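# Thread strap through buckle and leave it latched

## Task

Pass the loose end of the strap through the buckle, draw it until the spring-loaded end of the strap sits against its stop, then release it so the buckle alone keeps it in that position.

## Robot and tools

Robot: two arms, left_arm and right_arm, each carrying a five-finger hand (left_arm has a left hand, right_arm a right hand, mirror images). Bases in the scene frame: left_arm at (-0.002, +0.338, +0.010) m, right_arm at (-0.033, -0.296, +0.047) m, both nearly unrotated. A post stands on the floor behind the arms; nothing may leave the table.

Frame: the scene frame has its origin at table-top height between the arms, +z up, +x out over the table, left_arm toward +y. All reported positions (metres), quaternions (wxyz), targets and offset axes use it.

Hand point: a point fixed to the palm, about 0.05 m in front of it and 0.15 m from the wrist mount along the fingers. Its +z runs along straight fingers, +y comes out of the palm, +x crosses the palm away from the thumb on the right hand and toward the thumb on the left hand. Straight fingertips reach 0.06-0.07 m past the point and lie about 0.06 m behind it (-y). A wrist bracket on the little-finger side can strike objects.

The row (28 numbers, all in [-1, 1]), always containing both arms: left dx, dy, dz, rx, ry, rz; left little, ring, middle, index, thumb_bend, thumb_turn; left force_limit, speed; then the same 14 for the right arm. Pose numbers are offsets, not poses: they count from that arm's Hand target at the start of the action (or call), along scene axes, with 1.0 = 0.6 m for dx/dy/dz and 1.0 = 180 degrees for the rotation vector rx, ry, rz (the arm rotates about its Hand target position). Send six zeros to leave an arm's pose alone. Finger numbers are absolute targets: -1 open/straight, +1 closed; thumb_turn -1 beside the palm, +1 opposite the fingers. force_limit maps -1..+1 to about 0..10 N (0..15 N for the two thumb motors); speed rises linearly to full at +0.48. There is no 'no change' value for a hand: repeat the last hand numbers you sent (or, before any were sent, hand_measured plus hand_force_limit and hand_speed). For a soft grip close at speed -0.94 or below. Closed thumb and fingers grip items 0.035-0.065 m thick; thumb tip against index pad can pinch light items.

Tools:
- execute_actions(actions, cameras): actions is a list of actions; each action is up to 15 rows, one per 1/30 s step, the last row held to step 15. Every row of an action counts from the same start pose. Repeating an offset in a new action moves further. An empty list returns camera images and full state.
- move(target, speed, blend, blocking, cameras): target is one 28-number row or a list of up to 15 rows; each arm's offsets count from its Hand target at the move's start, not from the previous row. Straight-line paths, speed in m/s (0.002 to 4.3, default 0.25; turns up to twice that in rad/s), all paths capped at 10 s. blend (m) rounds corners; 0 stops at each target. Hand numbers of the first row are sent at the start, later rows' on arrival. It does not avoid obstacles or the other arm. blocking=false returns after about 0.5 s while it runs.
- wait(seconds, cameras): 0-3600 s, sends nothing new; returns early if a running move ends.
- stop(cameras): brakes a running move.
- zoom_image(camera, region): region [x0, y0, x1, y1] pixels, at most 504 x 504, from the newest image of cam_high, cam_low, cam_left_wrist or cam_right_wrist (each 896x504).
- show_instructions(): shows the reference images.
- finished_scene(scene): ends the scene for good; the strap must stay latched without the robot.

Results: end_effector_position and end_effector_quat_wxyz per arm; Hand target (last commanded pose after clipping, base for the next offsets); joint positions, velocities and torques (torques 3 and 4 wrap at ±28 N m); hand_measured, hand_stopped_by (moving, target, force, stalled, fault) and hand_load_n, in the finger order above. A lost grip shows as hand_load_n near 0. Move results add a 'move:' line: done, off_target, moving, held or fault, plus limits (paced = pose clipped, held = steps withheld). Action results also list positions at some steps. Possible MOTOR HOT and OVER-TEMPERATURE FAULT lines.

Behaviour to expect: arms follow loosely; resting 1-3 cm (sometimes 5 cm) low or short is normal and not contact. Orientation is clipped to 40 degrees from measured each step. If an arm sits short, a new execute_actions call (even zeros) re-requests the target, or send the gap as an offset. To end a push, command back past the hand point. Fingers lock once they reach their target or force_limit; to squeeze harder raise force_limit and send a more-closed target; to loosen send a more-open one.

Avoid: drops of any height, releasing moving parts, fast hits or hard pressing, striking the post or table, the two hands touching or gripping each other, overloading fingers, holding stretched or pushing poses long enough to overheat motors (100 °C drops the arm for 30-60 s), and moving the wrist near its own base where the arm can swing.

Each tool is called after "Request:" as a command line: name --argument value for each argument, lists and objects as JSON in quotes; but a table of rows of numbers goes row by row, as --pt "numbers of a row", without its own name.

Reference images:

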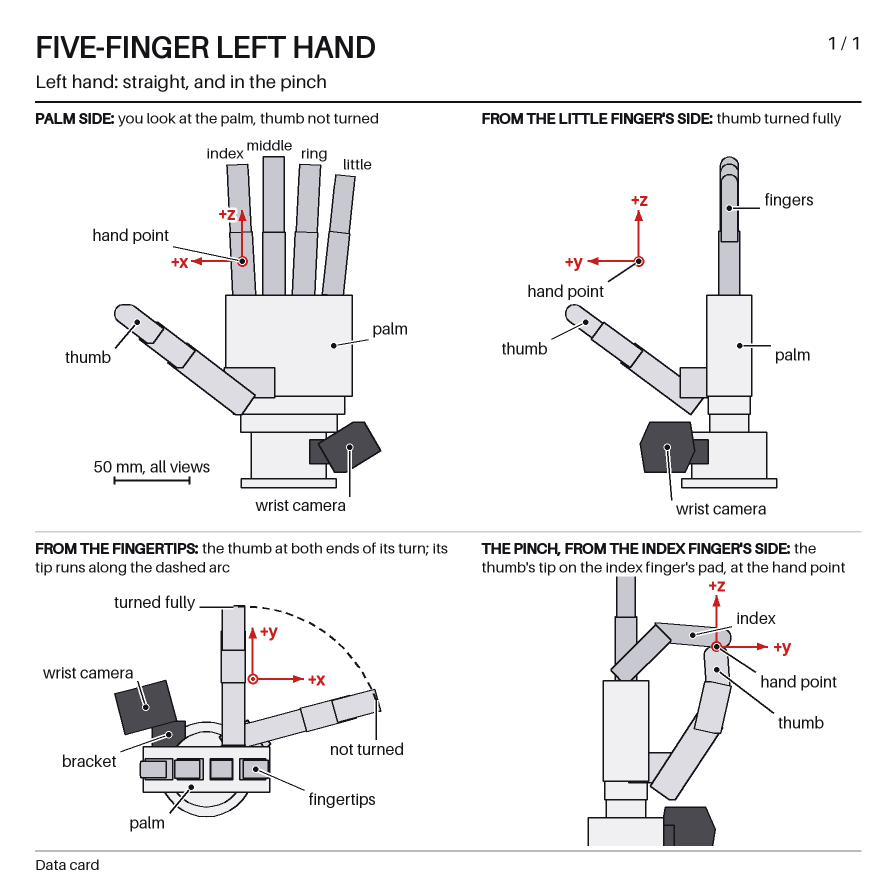

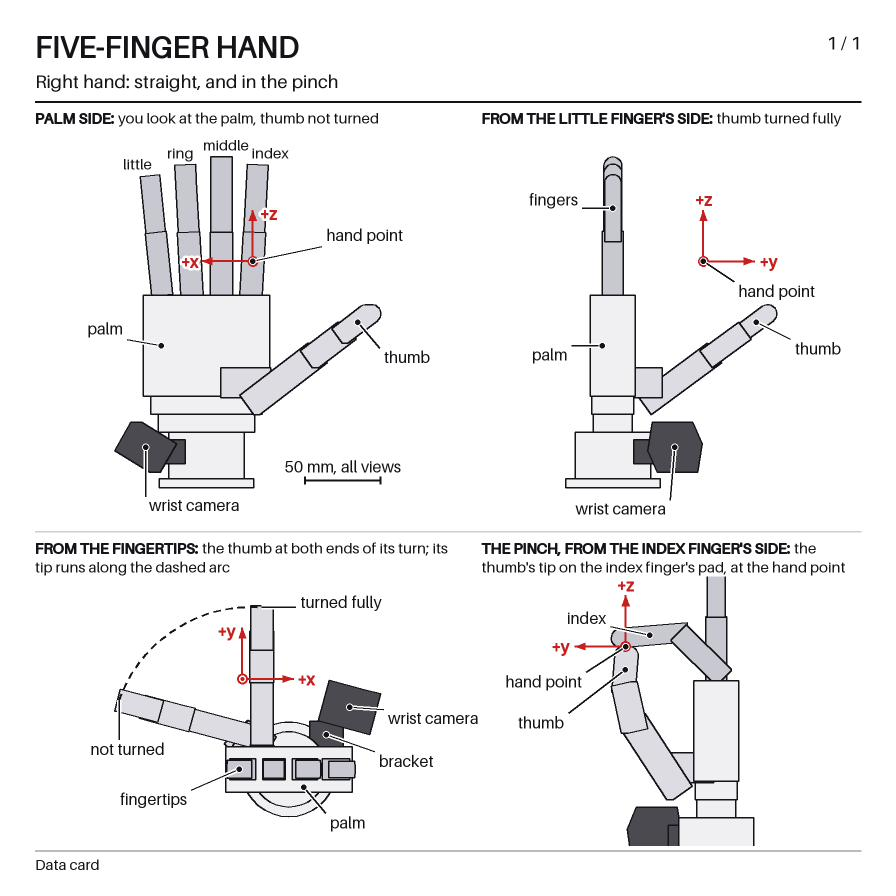

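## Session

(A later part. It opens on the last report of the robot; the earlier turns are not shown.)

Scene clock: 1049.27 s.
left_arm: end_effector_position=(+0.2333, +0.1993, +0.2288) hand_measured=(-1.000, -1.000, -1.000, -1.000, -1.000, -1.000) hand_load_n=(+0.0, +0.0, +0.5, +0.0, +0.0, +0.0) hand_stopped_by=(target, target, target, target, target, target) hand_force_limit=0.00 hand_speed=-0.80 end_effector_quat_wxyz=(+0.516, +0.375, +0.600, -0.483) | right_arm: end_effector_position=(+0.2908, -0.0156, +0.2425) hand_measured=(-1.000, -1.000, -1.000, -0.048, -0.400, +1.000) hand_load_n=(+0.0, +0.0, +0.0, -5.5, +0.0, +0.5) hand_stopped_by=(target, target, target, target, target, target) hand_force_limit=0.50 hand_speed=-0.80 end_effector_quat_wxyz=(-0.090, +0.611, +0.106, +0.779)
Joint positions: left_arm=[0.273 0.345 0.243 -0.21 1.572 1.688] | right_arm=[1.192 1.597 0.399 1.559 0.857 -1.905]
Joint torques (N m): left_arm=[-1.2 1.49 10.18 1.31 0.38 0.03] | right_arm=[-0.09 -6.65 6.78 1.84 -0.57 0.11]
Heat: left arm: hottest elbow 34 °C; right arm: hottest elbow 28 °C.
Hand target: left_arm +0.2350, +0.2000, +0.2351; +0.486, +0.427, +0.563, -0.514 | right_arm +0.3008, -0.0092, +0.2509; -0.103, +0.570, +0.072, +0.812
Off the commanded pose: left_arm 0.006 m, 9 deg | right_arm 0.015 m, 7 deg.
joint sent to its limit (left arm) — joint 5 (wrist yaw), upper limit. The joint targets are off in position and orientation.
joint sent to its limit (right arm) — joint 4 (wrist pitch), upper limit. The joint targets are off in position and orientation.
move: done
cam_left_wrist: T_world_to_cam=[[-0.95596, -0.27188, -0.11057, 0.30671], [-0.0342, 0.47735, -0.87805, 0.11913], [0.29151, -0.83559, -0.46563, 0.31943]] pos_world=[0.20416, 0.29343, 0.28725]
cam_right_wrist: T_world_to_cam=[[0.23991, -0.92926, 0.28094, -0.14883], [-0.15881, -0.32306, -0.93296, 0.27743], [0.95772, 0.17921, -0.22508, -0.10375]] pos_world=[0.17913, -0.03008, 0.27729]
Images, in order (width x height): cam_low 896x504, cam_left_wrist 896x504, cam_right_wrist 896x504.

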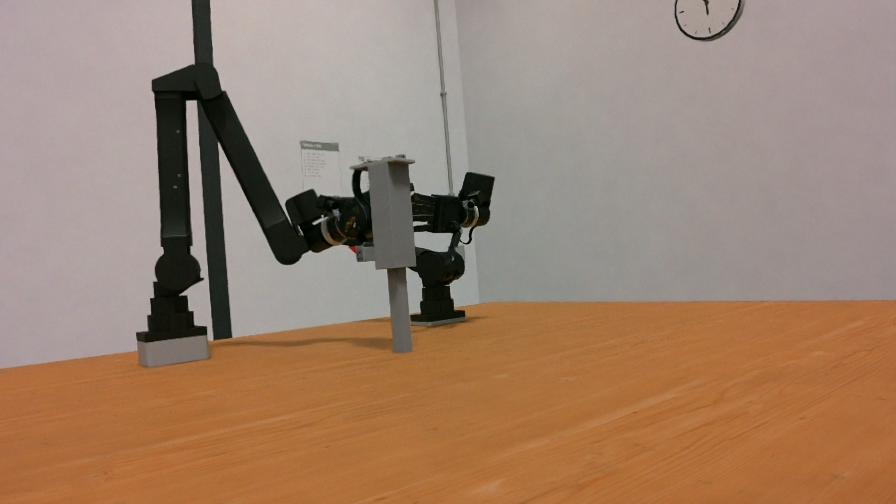

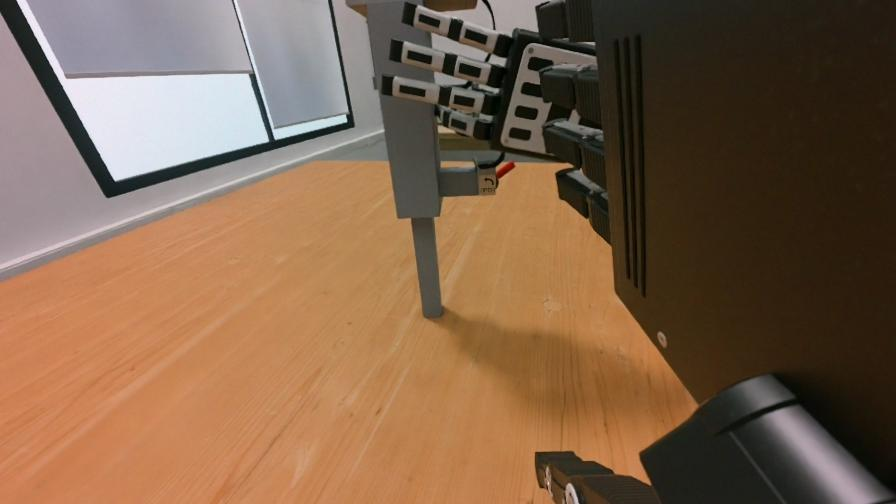

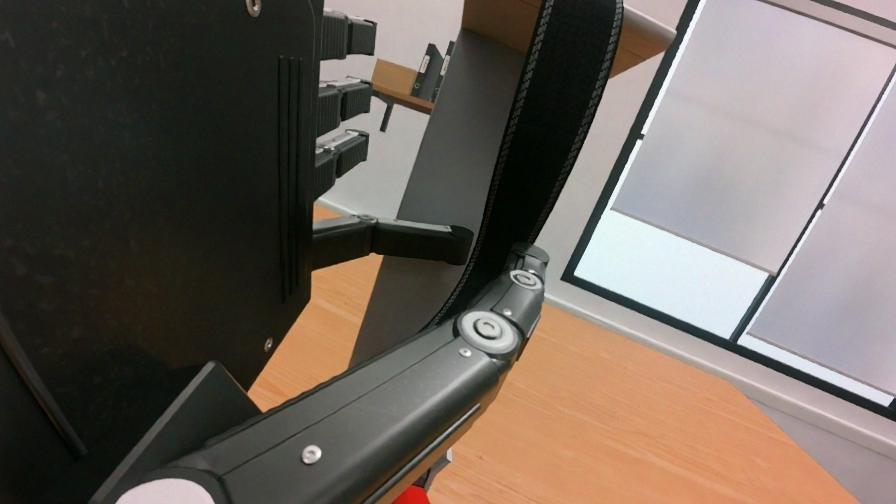

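Request:
move --target '[0,0,0,0,0,0,-1,-1,-1,-1,-1,-1,0,-0.8,-0.0403,-0.010,-0.03,0,0,0,-1,-1,-1,-0.05,-0.4,1,0.5,-0.8]' --speed 0.05 --cameras '["cam_left_wrist","cam_right_wrist"]'

Request:
zoom_image --camera "cam_left_wrist" --region '[420, 0, 560, 220]'

Scene clock: 1079.53 s.
left_arm: end_effector_position=(+0.2333, +0.1993, +0.2288) hand_measured=(-1.000, -1.000, -1.000, -1.000, -1.000, -1.000) hand_load_n=(+0.0, +0.0, +0.0, +0.0, +0.0, +0.0) hand_stopped_by=(target, target, target, target, target, target) hand_force_limit=0.00 hand_speed=-0.80 end_effector_quat_wxyz=(+0.516, +0.375, +0.600, -0.483) | right_arm: end_effector_position=(+0.2804, -0.0159, +0.2352) hand_measured=(-1.000, -1.000, -1.000, -0.050, -0.400, +1.000) hand_load_n=(+0.0, +0.0, +0.0, +0.0, +0.0, +0.0) hand_stopped_by=(target, target, target, target, target, target) hand_force_limit=0.50 hand_speed=-0.80 end_effector_quat_wxyz=(-0.097, +0.621, +0.090, +0.772)
Joint positions: left_arm=[0.273 0.345 0.243 -0.21 1.572 1.688] | right_arm=[1.227 1.597 0.393 1.559 0.912 -1.874]
Joint torques (N m): left_arm=[-1.2 1.49 10.18 1.31 0.38 0.03] | right_arm=[2.2 -6.95 3.58 1.83 -0.08 0.11]
Heat: left arm: hottest elbow 34 °C; right arm: hottest elbow 28 °C.
Hand target: left_arm +0.2350, +0.2000, +0.2351; +0.486, +0.427, +0.563, -0.514 | right_arm +0.2766, -0.0152, +0.2329; -0.103, +0.570, +0.072, +0.812
Off the commanded pose: left_arm 0.006 m, 9 deg | right_arm 0.004 m, 8 deg.
joint sent to its limit (left arm) — joint 5 (wrist yaw), upper limit. The joint targets are off in position and orientation.
joint sent to its limit (right arm) — joint 4 (wrist pitch), upper limit. The joint targets are off in position and orientation.
move: off_target (right_arm)
cam_left_wrist: T_world_to_cam=[[-0.95596, -0.27188, -0.11057, 0.30671], [-0.0342, 0.47735, -0.87805, 0.11913], [0.29151, -0.83559, -0.46563, 0.31943]] pos_world=[0.20416, 0.29343, 0.28725]
cam_right_wrist: T_world_to_cam=[[0.23838, -0.93951, 0.24593, -0.13606], [-0.1883, -0.29314, -0.93734, 0.27864], [0.95274, 0.17714, -0.24679, -0.08886]] pos_world=[0.16956, -0.03041, 0.27272]

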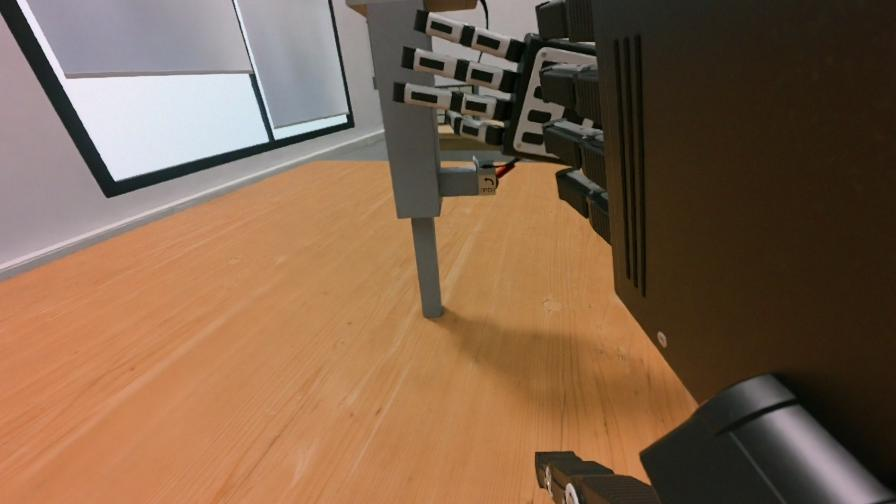

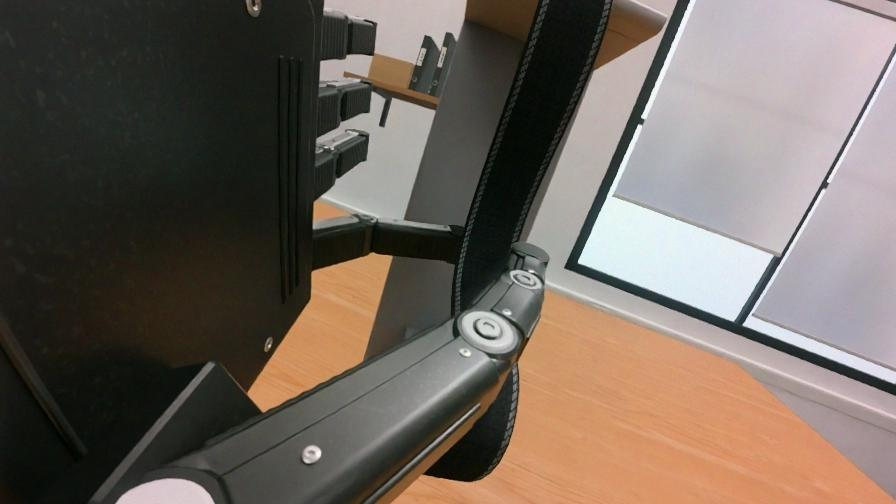

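Scaled by 2.291.

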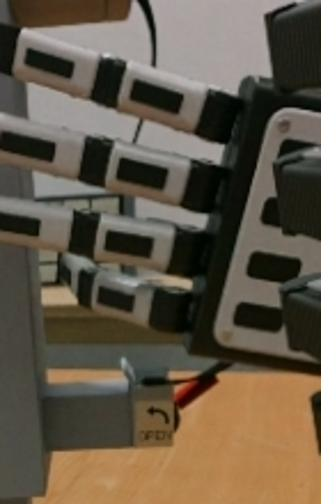

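Request:
zoom_image --camera "cam_left_wrist" --region '[460, 140, 530, 210]'

Scaled by 7.200.

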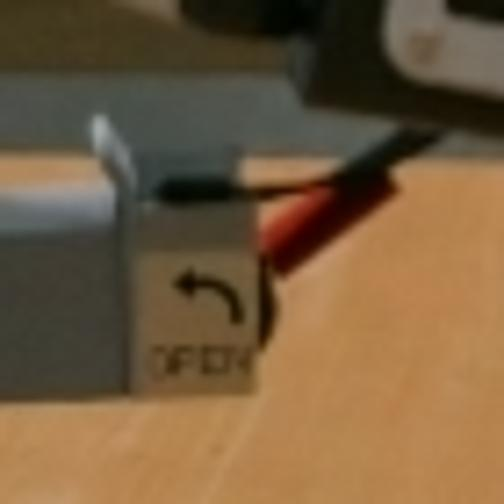

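Request:
move --pt "0 0 0 0 0 0 -1 -1 -1 -1 -1 -1 0 -0.8 -0.0323 -0.0083 0.02 0 0 0 -1 -1 -1 -0.05 -0.4 1 0.5 -0.8" --pt "0 0 0 0 0 0 -1 -1 -1 -1 -1 -1 0 -0.8 -0.0323 -0.0083 0.02 0 0 0 -1 -1 -1 -1 -0.8 1 0.5 -0.5" --speed 0.08 --cameras '["cam_left_wrist","cam_right_wrist"]'

Request:
zoom_image --camera "cam_left_wrist" --region '[420, 0, 560, 220]'

Scene clock: 1120.00 s.
left_arm: end_effector_position=(+0.2333, +0.1993, +0.2288) hand_measured=(-1.000, -1.000, -1.000, -1.000, -1.000, -1.000) hand_load_n=(+0.0, +0.0, +0.0, +0.0, +0.0, +0.0) hand_stopped_by=(target, target, target, target, target, target) hand_force_limit=0.00 hand_speed=-0.80 end_effector_quat_wxyz=(+0.516, +0.375, +0.600, -0.483) | right_arm: end_effector_position=(+0.2613, -0.0171, +0.2382) hand_measured=(-1.000, -1.000, -1.000, -1.000, -0.800, +1.000) hand_load_n=(+0.0, +0.0, +0.0, +0.0, +0.0, +0.0) hand_stopped_by=(target, target, target, target, target, target) hand_force_limit=0.50 hand_speed=-0.50 end_effector_quat_wxyz=(-0.108, +0.624, +0.086, +0.769)
Joint positions: left_arm=[0.273 0.345 0.243 -0.21 1.572 1.688] | right_arm=[1.284 1.561 0.37 1.559 0.961 -1.874]
Joint torques (N m): left_arm=[-1.26 1.49 10.19 1.33 0.38 0.03] | right_arm=[2.26 -8.12 3.59 1.78 -0.11 -0.22]
Heat: left arm: hottest elbow 34 °C; right arm: hottest elbow 27 °C.
Hand target: left_arm +0.2350, +0.2000, +0.2351; +0.486, +0.427, +0.563, -0.514 | right_arm +0.2572, -0.0201, +0.2449; -0.103, +0.570, +0.072, +0.812
Off the commanded pose: left_arm 0.006 m, 9 deg | right_arm 0.008 m, 8 deg.
joint sent to its limit (left arm) — joint 5 (wrist yaw), upper limit. The joint targets are off in position and orientation.
joint sent to its limit (right arm) — joint 4 (wrist pitch), upper limit. The joint targets are off in position and orientation.
move: off_target (right_arm); target 2's new numbers were sent with right_arm's hand 0.008 m and 8 deg from that target
cam_left_wrist: T_world_to_cam=[[-0.95596, -0.27188, -0.11057, 0.30671], [-0.0342, 0.47735, -0.87805, 0.11913], [0.29151, -0.83559, -0.46563, 0.31943]] pos_world=[0.20416, 0.29343, 0.28725]
cam_right_wrist: T_world_to_cam=[[0.25139, -0.94126, 0.22548, -0.13208], [-0.19645, -0.27773, -0.94036, 0.28057], [0.94774, 0.1921, -0.25473, -0.06633]] pos_world=[0.15119, -0.03366, 0.27672]

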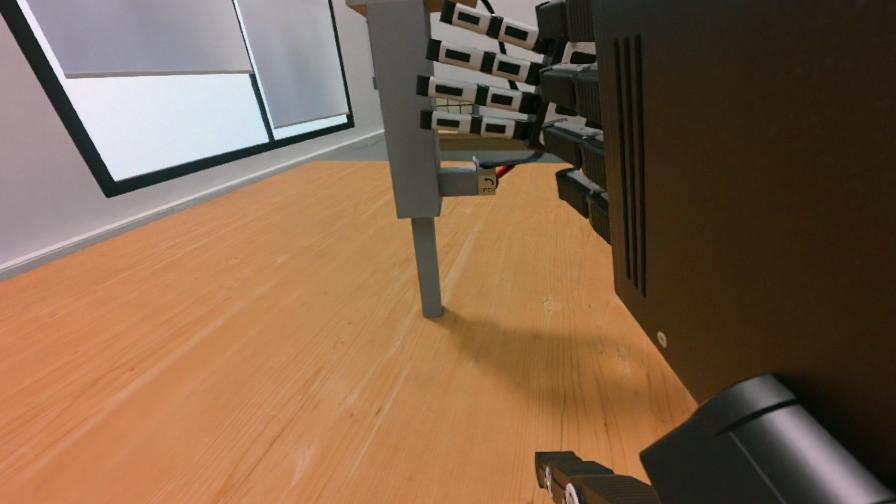

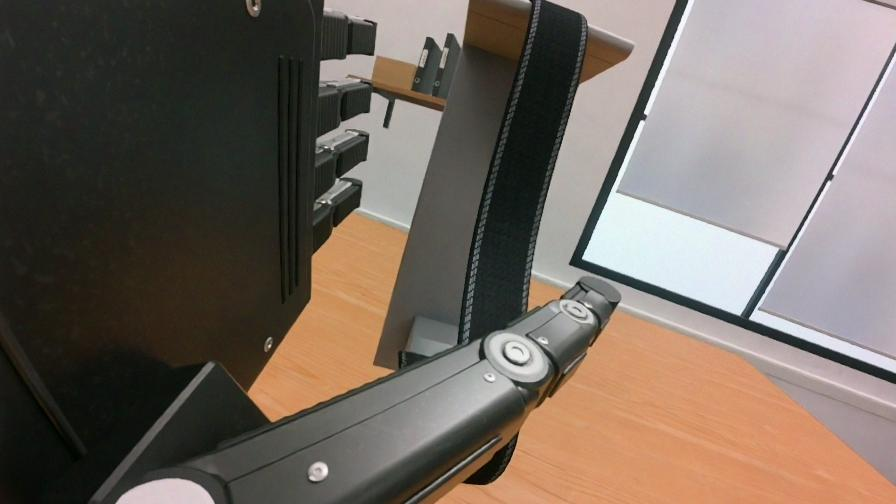

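Scaled by 2.291.

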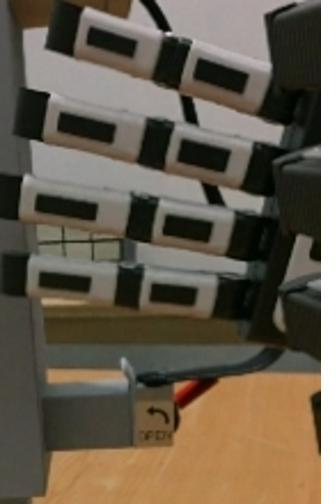

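Request:
move --pt "0 0 0 0 0 0 -1 -1 -1 -1 -1 -1 0 -0.8 -0.0277 -0.0262 0 0 0 0 -1 -1 -1 -1 -0.8 1 0.5 -0.5" --speed 0.08 --cameras '["cam_left_wrist","cam_right_wrist"]'

Request:
zoom_image --camera "cam_left_wrist" --region '[420, 0, 560, 220]'

Scene clock: 1131.77 s.
left_arm: end_effector_position=(+0.2333, +0.1993, +0.2288) hand_measured=(-1.000, -1.000, -1.000, -1.000, -1.000, -1.000) hand_load_n=(+0.0, +0.0, +0.0, +0.0, +0.0, +0.0) hand_stopped_by=(target, target, target, target, target, target) hand_force_limit=0.00 hand_speed=-0.80 end_effector_quat_wxyz=(+0.516, +0.375, +0.600, -0.483) | right_arm: end_effector_position=(+0.2446, -0.0332, +0.2384) hand_measured=(-1.000, -1.000, -1.000, -1.000, -0.800, +1.000) hand_load_n=(+0.0, +0.0, +0.0, +0.0, +0.0, +0.0) hand_stopped_by=(target, target, target, target, target, target) hand_force_limit=0.50 hand_speed=-0.50 end_effector_quat_wxyz=(-0.109, +0.629, +0.088, +0.765)
Joint positions: left_arm=[0.273 0.345 0.243 -0.21 1.572 1.688] | right_arm=[1.324 1.507 0.315 1.559 0.998 -1.881]
Joint torques (N m): left_arm=[-1.32 1.49 10.19 1.31 0.38 0.03] | right_arm=[2.26 -7.36 3.58 1.76 -0.11 -0.23]
Heat: left arm: hottest elbow 34 °C; right arm: hottest elbow 27 °C.
Hand target: left_arm +0.2350, +0.2000, +0.2351; +0.486, +0.427, +0.563, -0.514 | right_arm +0.2406, -0.0359, +0.2449; -0.103, +0.570, +0.072, +0.812
Off the commanded pose: left_arm 0.006 m, 9 deg | right_arm 0.008 m, 9 deg.
joint sent to its limit (left arm) — joint 5 (wrist yaw), upper limit. The joint targets are off in position and orientation.
joint sent to its limit (right arm) — joint 4 (wrist pitch), upper limit. The joint targets are off in position and orientation.
move: off_target (right_arm)
cam_left_wrist: T_world_to_cam=[[-0.95596, -0.27188, -0.11057, 0.30671], [-0.0342, 0.47735, -0.87805, 0.11913], [0.29151, -0.83559, -0.46563, 0.31943]] pos_world=[0.20416, 0.29343, 0.28725]
cam_right_wrist: T_world_to_cam=[[0.25799, -0.93936, 0.22595, -0.14463], [-0.20597, -0.28196, -0.93706, 0.27445], [0.94394, 0.19521, -0.26622, -0.04361]] pos_world=[0.13501, -0.04996, 0.27824]

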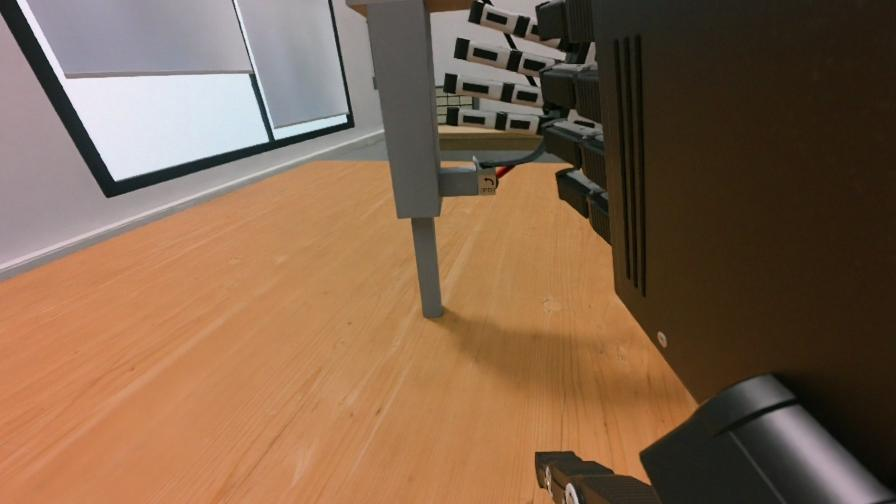

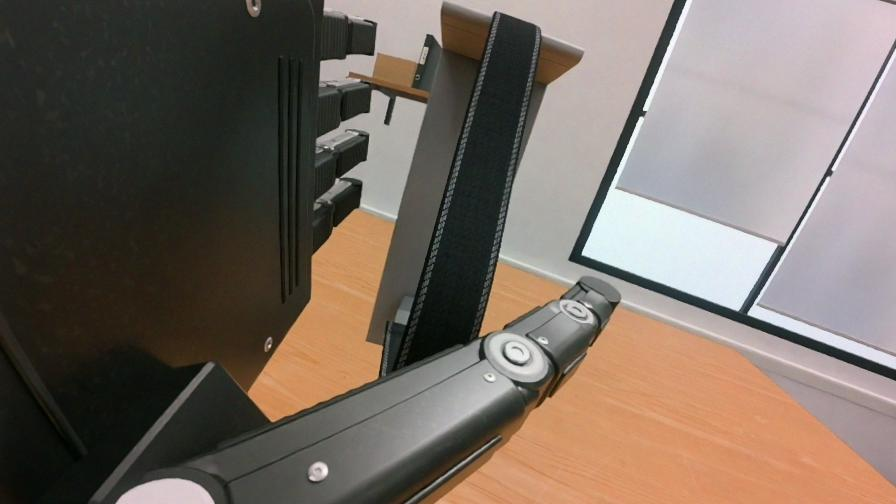

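Scaled by 2.291.

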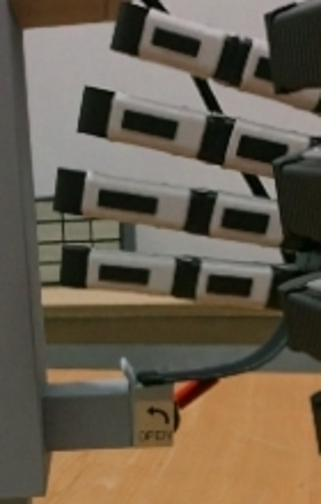

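Request:
move --pt "0 0 0 0 0 0 -1 -1 -1 -1 -1 -1 0 -0.8 -0.01 -0.0026 0 0 0 0 -1 -1 -1 -1 -0.8 1 0.5 -0.5" --pt "0 0 0 0 0 0 -1 -1 -1 -1 -1 -1 0 -0.8 -0.01 -0.0026 0 0 0 0 -1 -1 -1 -0.05 0.05 1 0.5 -0.5" --speed 0.08 --cameras '["cam_left_wrist","cam_right_wrist"]'

Request:
zoom_image --camera "cam_left_wrist" --region '[420, 0, 560, 220]'

Scene clock: 1140.80 s.
left_arm: end_effector_position=(+0.2333, +0.1993, +0.2288) hand_measured=(-1.000, -1.000, -1.000, -1.000, -1.000, -1.000) hand_load_n=(+0.0, +0.0, +0.5, +0.0, +0.0, +0.0) hand_stopped_by=(target, target, target, target, target, target) hand_force_limit=0.00 hand_speed=-0.80 end_effector_quat_wxyz=(+0.516, +0.375, +0.600, -0.483) | right_arm: end_effector_position=(+0.2406, -0.0362, +0.2388) hand_measured=(-1.000, -1.000, -1.000, -0.050, +0.050, +1.000) hand_load_n=(+0.0, +0.0, +0.0, +0.0, +0.0, +0.5) hand_stopped_by=(target, target, target, target, target, target) hand_force_limit=0.50 hand_speed=-0.50 end_effector_quat_wxyz=(-0.107, +0.630, +0.087, +0.764)
Joint positions: left_arm=[0.273 0.345 0.243 -0.21 1.572 1.688] | right_arm=[1.336 1.496 0.307 1.559 1.015 -1.887]
Joint torques (N m): left_arm=[-1.32 1.49 10.19 1.35 0.37 0.03] | right_arm=[2.26 -7.18 3.58 1.74 -0.12 -0.23]
Heat: left arm: hottest elbow 34 °C; right arm: hottest elbow 27 °C.
Hand target: left_arm +0.2350, +0.2000, +0.2351; +0.486, +0.427, +0.563, -0.514 | right_arm +0.2346, -0.0374, +0.2449; -0.103, +0.570, +0.072, +0.812
Off the commanded pose: left_arm 0.006 m, 9 deg | right_arm 0.009 m, 9 deg.
joint sent to its limit (left arm) — joint 5 (wrist yaw), upper limit. The joint targets are off in position and orientation.
joint sent to its limit (right arm) — joint 4 (wrist pitch), upper limit. The joint targets are off in position and orientation.
move: off_target (right_arm); target 2's new numbers were sent with right_arm's hand 0.009 m and 9 deg from that target
cam_left_wrist: T_world_to_cam=[[-0.95596, -0.27188, -0.11057, 0.30671], [-0.0342, 0.47735, -0.87805, 0.11913], [0.29151, -0.83559, -0.46563, 0.31943]] pos_world=[0.20416, 0.29343, 0.28725]
cam_right_wrist: T_world_to_cam=[[0.25443, -0.94025, 0.22625, -0.14578], [-0.21052, -0.28219, -0.93598, 0.27397], [0.9439, 0.19051, -0.26974, -0.0384]] pos_world=[0.13101, -0.05245, 0.27905]

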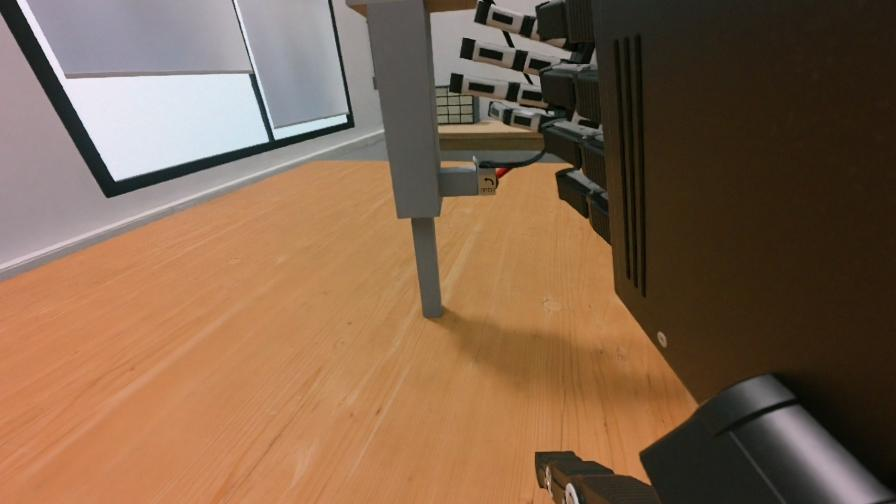

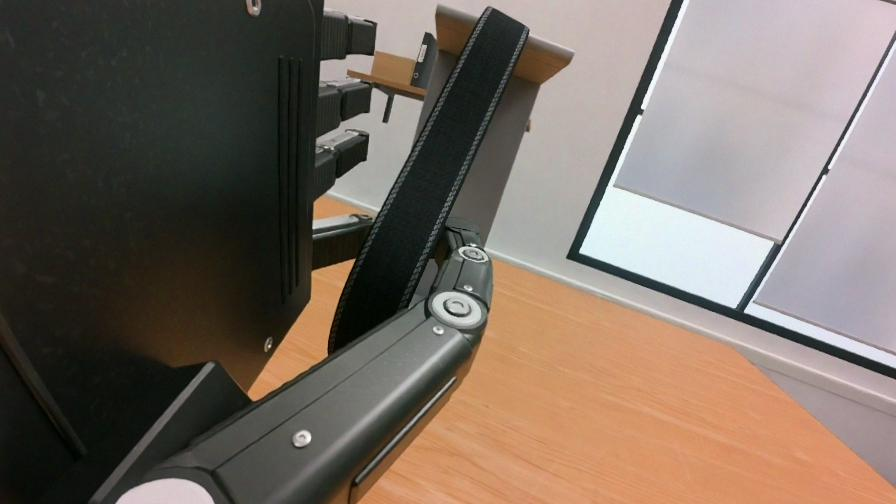

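Scaled by 2.291.

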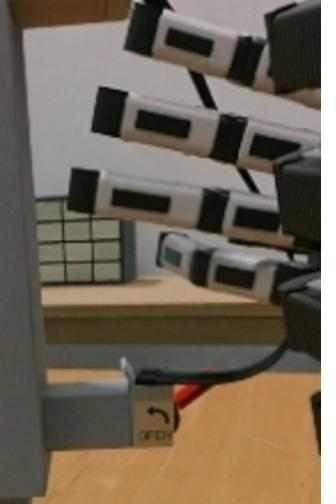

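Request:
move --pt "0 0 0 0 0 0 -1 -1 -1 -1 -1 -1 0 -0.8 -0.0002 0 0 0 0 0 -1 -1 -1 -0.05 -0.8 1 0.5 -0.5" --pt "0 0 0 0 0 0 -1 -1 -1 -1 -1 -1 0 -0.8 -0.0726 -0.0188 -0.0333 0 0 0 -1 -1 -1 -0.05 -0.8 1 0.5 -0.5" --speed 0.08 --cameras '["cam_left_wrist","cam_right_wrist"]'

Request:
zoom_image --camera "cam_left_wrist" --region '[420, 0, 560, 220]'

Scene clock: 1161.03 s.
left_arm: end_effector_position=(+0.2333, +0.1993, +0.2288) hand_measured=(-1.000, -1.000, -1.000, -1.000, -1.000, -1.000) hand_load_n=(+0.0, +0.0, +0.0, +0.0, +0.0, +0.0) hand_stopped_by=(target, target, target, target, target, target) hand_force_limit=0.00 hand_speed=-0.80 end_effector_quat_wxyz=(+0.516, +0.375, +0.600, -0.483) | right_arm: end_effector_position=(+0.1943, -0.0466, +0.2202) hand_measured=(-1.000, -1.000, -1.000, -0.050, -0.800, +1.000) hand_load_n=(+0.0, +0.0, +0.0, +0.0, +0.0, +0.5) hand_stopped_by=(target, target, target, target, target, target) hand_force_limit=0.50 hand_speed=-0.50 end_effector_quat_wxyz=(-0.108, +0.653, +0.100, +0.743)
Joint positions: left_arm=[0.273 0.345 0.243 -0.21 1.572 1.688] | right_arm=[1.502 1.47 0.244 1.559 1.17 -1.887]
Joint torques (N m): left_arm=[-1.26 1.44 10.14 1.35 0.38 0.03] | right_arm=[2.32 -6.48 3.29 1.66 -0.1 -0.16]
Heat: left arm: hottest elbow 34 °C; right arm: hottest elbow 27 °C.
Hand target: left_arm +0.2350, +0.2000, +0.2351; +0.486, +0.427, +0.563, -0.514 | right_arm +0.1910, -0.0487, +0.2249; -0.103, +0.570, +0.072, +0.812
Off the commanded pose: left_arm 0.006 m, 9 deg | right_arm 0.006 m, 13 deg.
joint sent to its limit (left arm) — joint 5 (wrist yaw), upper limit. The joint targets are off in position and orientation.
joint sent to its limit (right arm) — joint 4 (wrist pitch), upper limit. The joint targets are off in orientation, not in position.
move: off_target (right_arm)
cam_left_wrist: T_world_to_cam=[[-0.95596, -0.27188, -0.11057, 0.30671], [-0.0342, 0.47735, -0.87805, 0.11913], [0.29151, -0.83559, -0.46563, 0.31943]] pos_world=[0.20416, 0.29343, 0.28725]
cam_right_wrist: T_world_to_cam=[[0.2868, -0.92849, 0.23592, -0.14743], [-0.25882, -0.3122, -0.91408, 0.24696], [0.92237, 0.2011, -0.32985, 0.02015]] pos_world=[0.08761, -0.06384, 0.26717]

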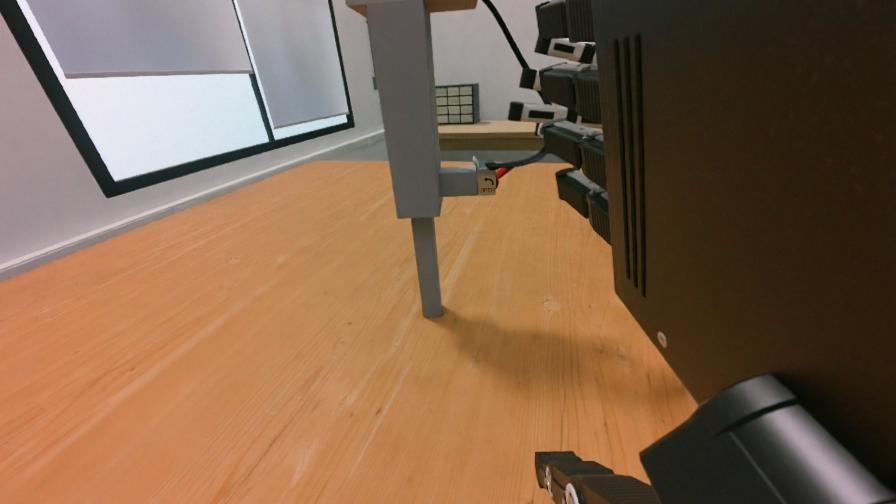

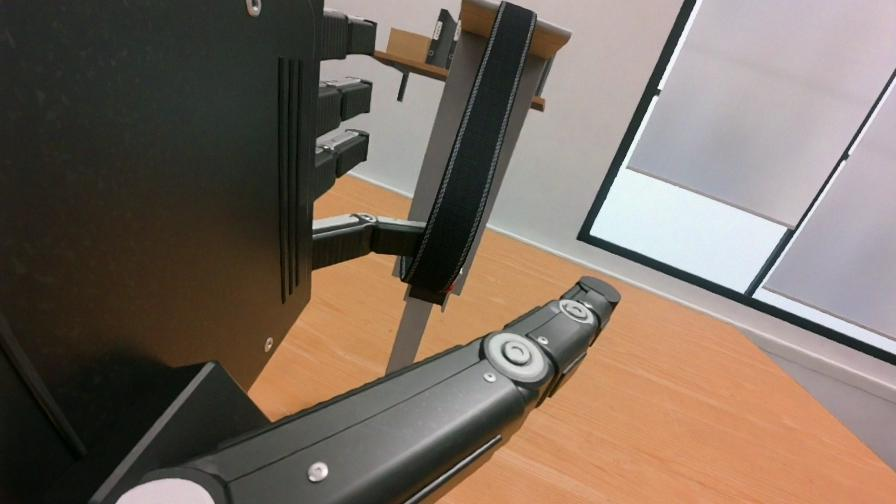

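Scaled by 2.291.

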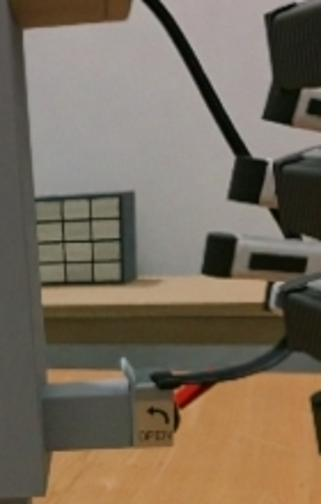

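Request:
move --pt "0 0 0 0 0 0 -1 -1 -1 -1 -1 -1 0 -0.8 -0.0484 -0.0125 0 0 0 0 -1 -1 -1 -0.05 -0.8 1 0.5 -0.5" --speed 0.08 --cameras '["cam_left_wrist","cam_right_wrist"]'

Request:
zoom_image --camera "cam_left_wrist" --region '[420, 0, 560, 220]'

Scene clock: 1171.63 s.
left_arm: end_effector_position=(+0.2333, +0.1993, +0.2288) hand_measured=(-1.000, -1.000, -1.000, -1.000, -1.000, -1.000) hand_load_n=(+0.0, +0.0, +0.0, +0.0, +0.0, +0.0) hand_stopped_by=(target, target, target, target, target, target) hand_force_limit=0.00 hand_speed=-0.80 end_effector_quat_wxyz=(+0.516, +0.375, +0.600, -0.483) | right_arm: end_effector_position=(+0.1645, -0.0531, +0.2206) hand_measured=(-1.000, -1.000, -1.000, -0.050, -0.800, +1.000) hand_load_n=(+0.0, +0.0, +0.0, +0.0, +0.0, +0.5) hand_stopped_by=(target, target, target, target, target, target) hand_force_limit=0.50 hand_speed=-0.50 end_effector_quat_wxyz=(-0.115, +0.662, +0.105, +0.733)
Joint positions: left_arm=[0.273 0.345 0.243 -0.21 1.572 1.688] | right_arm=[1.621 1.421 0.22 1.559 1.276 -1.914]
Joint torques (N m): left_arm=[-1.2 1.49 10.18 1.31 0.38 0.03] | right_arm=[2.26 -5.89 3.34 1.57 -0.13 -0.23]
Heat: left arm: hottest elbow 34 °C; right arm: hottest elbow 27 °C.
Hand target: left_arm +0.2350, +0.2000, +0.2351; +0.486, +0.427, +0.563, -0.514 | right_arm +0.1620, -0.0562, +0.2249; -0.103, +0.570, +0.072, +0.812
Off the commanded pose: left_arm 0.006 m, 9 deg | right_arm 0.006 m, 14 deg.
joint sent to its limit (left arm) — joint 5 (wrist yaw), upper limit. The joint targets are off in position and orientation.
joint sent to its limit (right arm) — joint 4 (wrist pitch), upper limit. The joint targets are off in orientation, not in position.
move: off_target (right_arm)
cam_left_wrist: T_world_to_cam=[[-0.95596, -0.27188, -0.11057, 0.30671], [-0.0342, 0.47735, -0.87805, 0.11913], [0.29151, -0.83559, -0.46563, 0.31943]] pos_world=[0.20416, 0.29343, 0.28725]
cam_right_wrist: T_world_to_cam=[[0.30863, -0.92328, 0.2287, -0.14672], [-0.27798, -0.31749, -0.9066, 0.23887], [0.90965, 0.21624, -0.35464, 0.05751]] pos_world=[0.05937, -0.07206, 0.27051]

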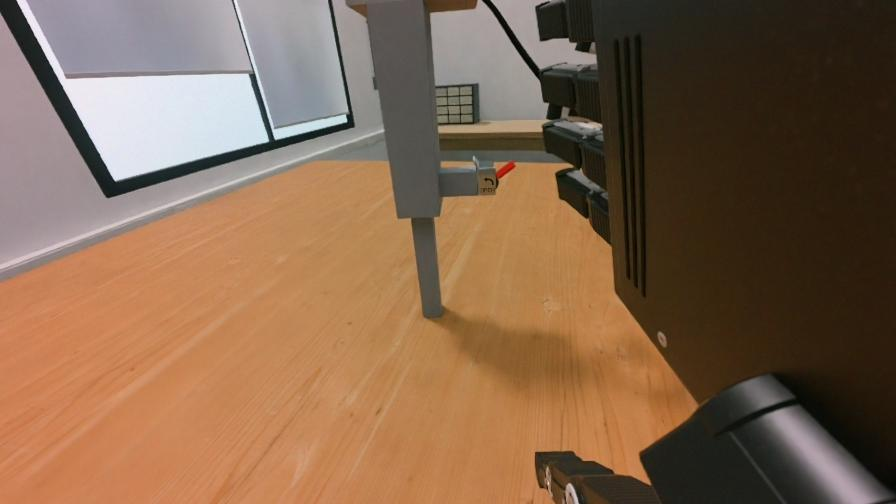

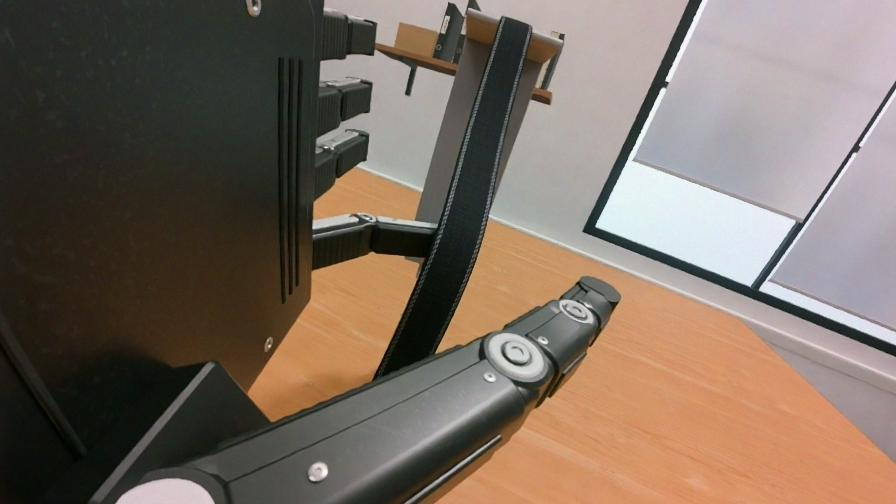

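Scaled by 2.291.

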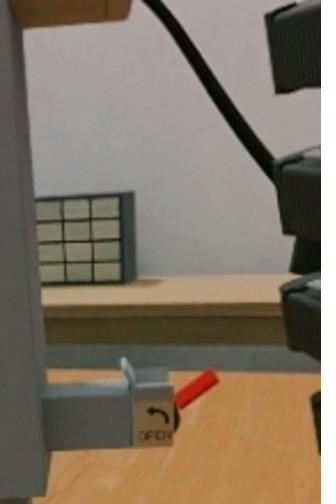

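Request:
wait --seconds 0.1 --cameras '["cam_low","cam_high"]'

Request:
zoom_image --camera "cam_low" --region '[290, 140, 420, 280]'

Request:
zoom_image --camera "cam_high" --region '[290, 90, 410, 210]'

Scene clock: 1178.27 s.
left_arm: end_effector_position=(+0.2333, +0.1993, +0.2288) hand_measured=(-1.000, -1.000, -1.000, -1.000, -1.000, -1.000) hand_load_n=(+0.0, +0.0, +0.0, +0.0, +0.0, +0.0) hand_stopped_by=(target, target, target, target, target, target) hand_force_limit=0.00 hand_speed=-0.80 end_effector_quat_wxyz=(+0.516, +0.375, +0.600, -0.483) | right_arm: end_effector_position=(+0.1645, -0.0531, +0.2206) hand_measured=(-1.000, -1.000, -1.000, -0.050, -0.800, +1.000) hand_load_n=(+0.0, +0.0, +0.0, +0.0, +0.0, +0.0) hand_stopped_by=(target, target, target, target, target, target) hand_force_limit=0.50 hand_speed=-0.50 end_effector_quat_wxyz=(-0.115, +0.662, +0.105, +0.733)
Joint positions: left_arm=[0.273 0.345 0.243 -0.21 1.572 1.688] | right_arm=[1.621 1.421 0.22 1.559 1.276 -1.914]
Joint torques (N m): left_arm=[-1.14 1.49 10.18 1.36 0.37 0.04] | right_arm=[2.26 -5.89 3.34 1.55 -0.13 -0.24]
Heat: left arm: hottest elbow 34 °C; right arm: hottest elbow 27 °C.
Hand target: left_arm +0.2350, +0.2000, +0.2351; +0.486, +0.427, +0.563, -0.514 | right_arm +0.1620, -0.0562, +0.2249; -0.103, +0.570, +0.072, +0.812
Off the commanded pose: left_arm 0.006 m, 9 deg | right_arm 0.006 m, 14 deg.
wait: 0.10 s; at rest from the start
Images, in order (width x height): cam_high 896x504, cam_low 896x504.

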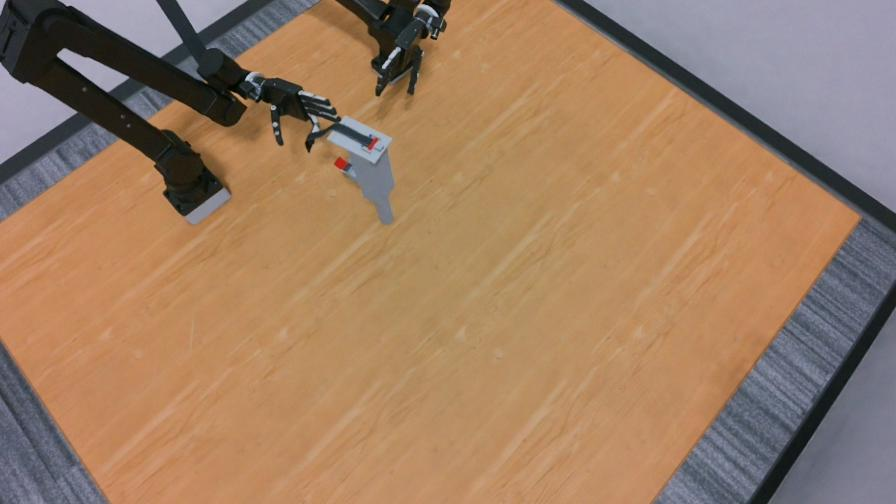

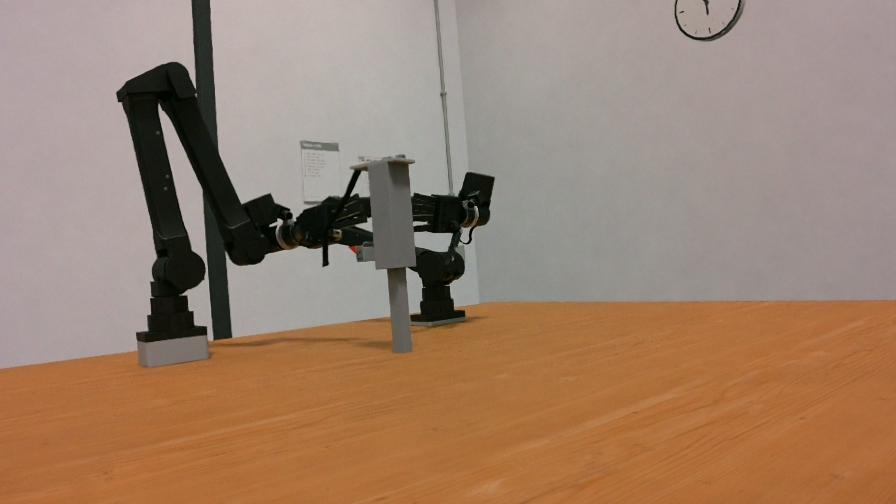

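Scaled by 3.600.

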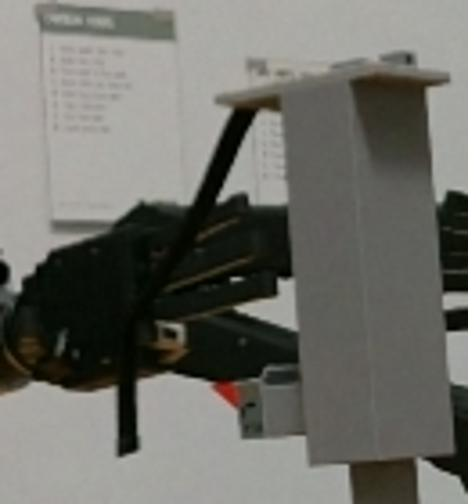

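Scaled by 4.200.

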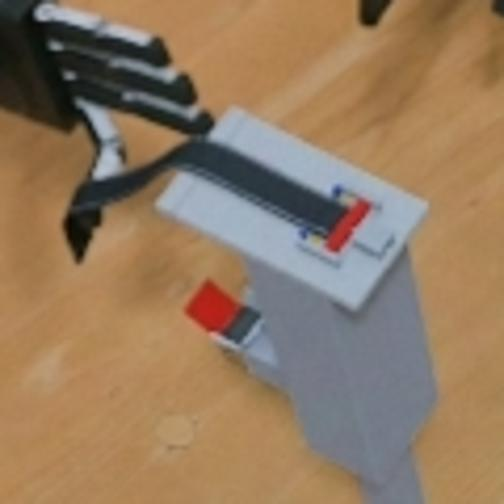

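Request:
move --pt "0 0 0 0 0 0 -1 -1 -1 -1 -1 -1 0 -0.8 -0.0308 0.0095 -0.03 0 0 0 -1 -1 -1 -0.05 -0.8 1 0.5 -0.5" --speed 0.08 --cameras '["cam_low","cam_right_wrist"]'

Request:
zoom_image --camera "cam_low" --region '[290, 140, 420, 280]'

Scene clock: 1191.27 s.
left_arm: end_effector_position=(+0.2333, +0.1993, +0.2288) hand_measured=(-1.000, -1.000, -1.000, -1.000, -1.000, -1.000) hand_load_n=(+0.0, +0.0, +0.0, +0.0, +0.0, +0.0) hand_stopped_by=(target, target, target, target, target, target) hand_force_limit=0.00 hand_speed=-0.80 end_effector_quat_wxyz=(+0.516, +0.375, +0.600, -0.483) | right_arm: end_effector_position=(+0.1479, -0.0540, +0.2087) hand_measured=(-1.000, -1.000, -1.000, -0.050, -0.800, +1.000) hand_load_n=(+0.0, +0.0, -0.5, +0.0, +0.0, +0.0) hand_stopped_by=(target, target, target, target, target, target) hand_force_limit=0.50 hand_speed=-0.50 end_effector_quat_wxyz=(-0.104, +0.673, +0.114, +0.724)
Joint positions: left_arm=[0.273 0.345 0.243 -0.21 1.572 1.688] | right_arm=[1.689 1.453 0.22 1.559 1.353 -1.914]
Joint torques (N m): left_arm=[-1.32 1.49 10.18 1.35 0.38 0.03] | right_arm=[2.26 -4.19 3.71 1.54 -0.11 0.08]
Heat: left arm: hottest elbow 34 °C; right arm: hottest elbow 27 °C.
Hand target: left_arm +0.2350, +0.2000, +0.2351; +0.486, +0.427, +0.563, -0.514 | right_arm +0.1435, -0.0505, +0.2069; -0.103, +0.570, +0.072, +0.812
Off the commanded pose: left_arm 0.006 m, 9 deg | right_arm 0.006 m, 16 deg.
joint sent to its limit (left arm) — joint 5 (wrist yaw), upper limit. The joint targets are off in position and orientation.
joint sent to its limit (right arm) — joint 4 (wrist pitch), upper limit. The joint targets are off in position and orientation.
move: off_target (right_arm)
cam_right_wrist: T_world_to_cam=[[0.30983, -0.91662, 0.25261, -0.14449], [-0.3006, -0.34649, -0.88858, 0.22113], [0.90202, 0.19937, -0.38289, 0.07465]] pos_world=[0.04391, -0.0707, 0.26158]

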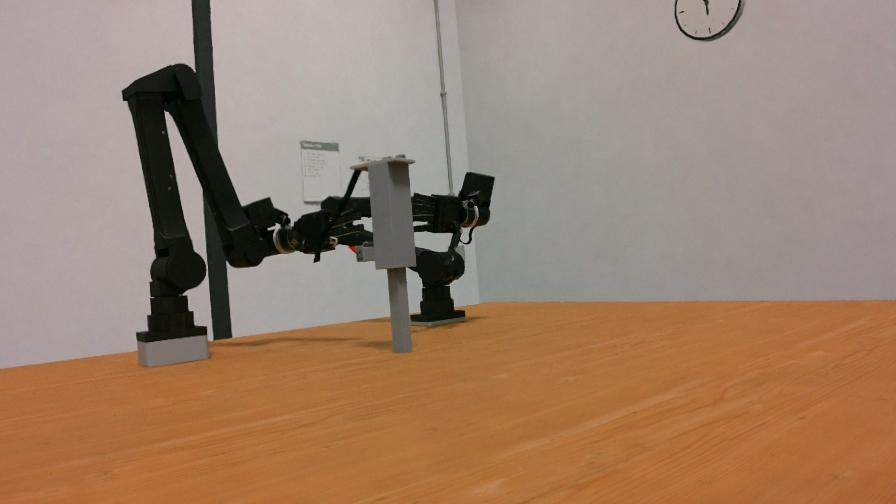

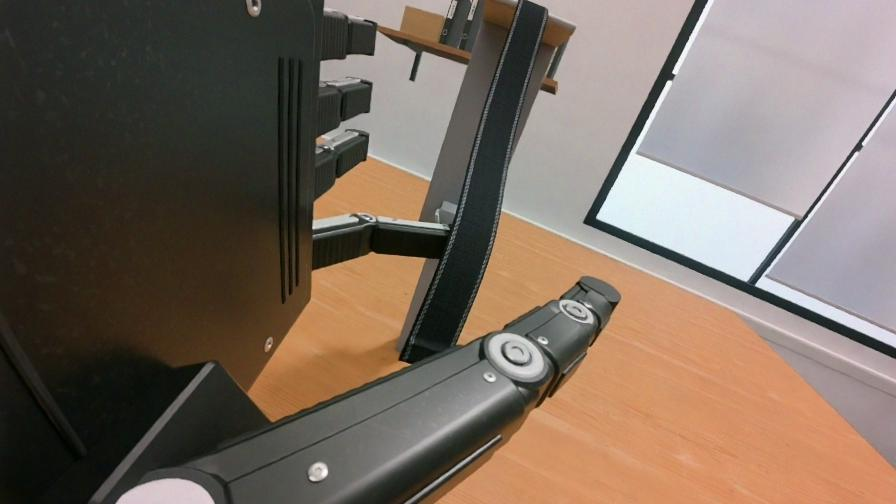

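Scaled by 3.600.

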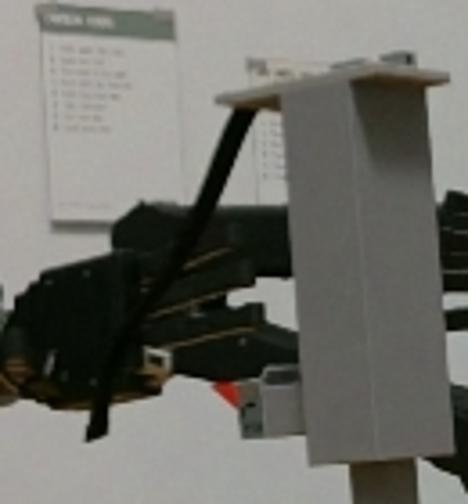

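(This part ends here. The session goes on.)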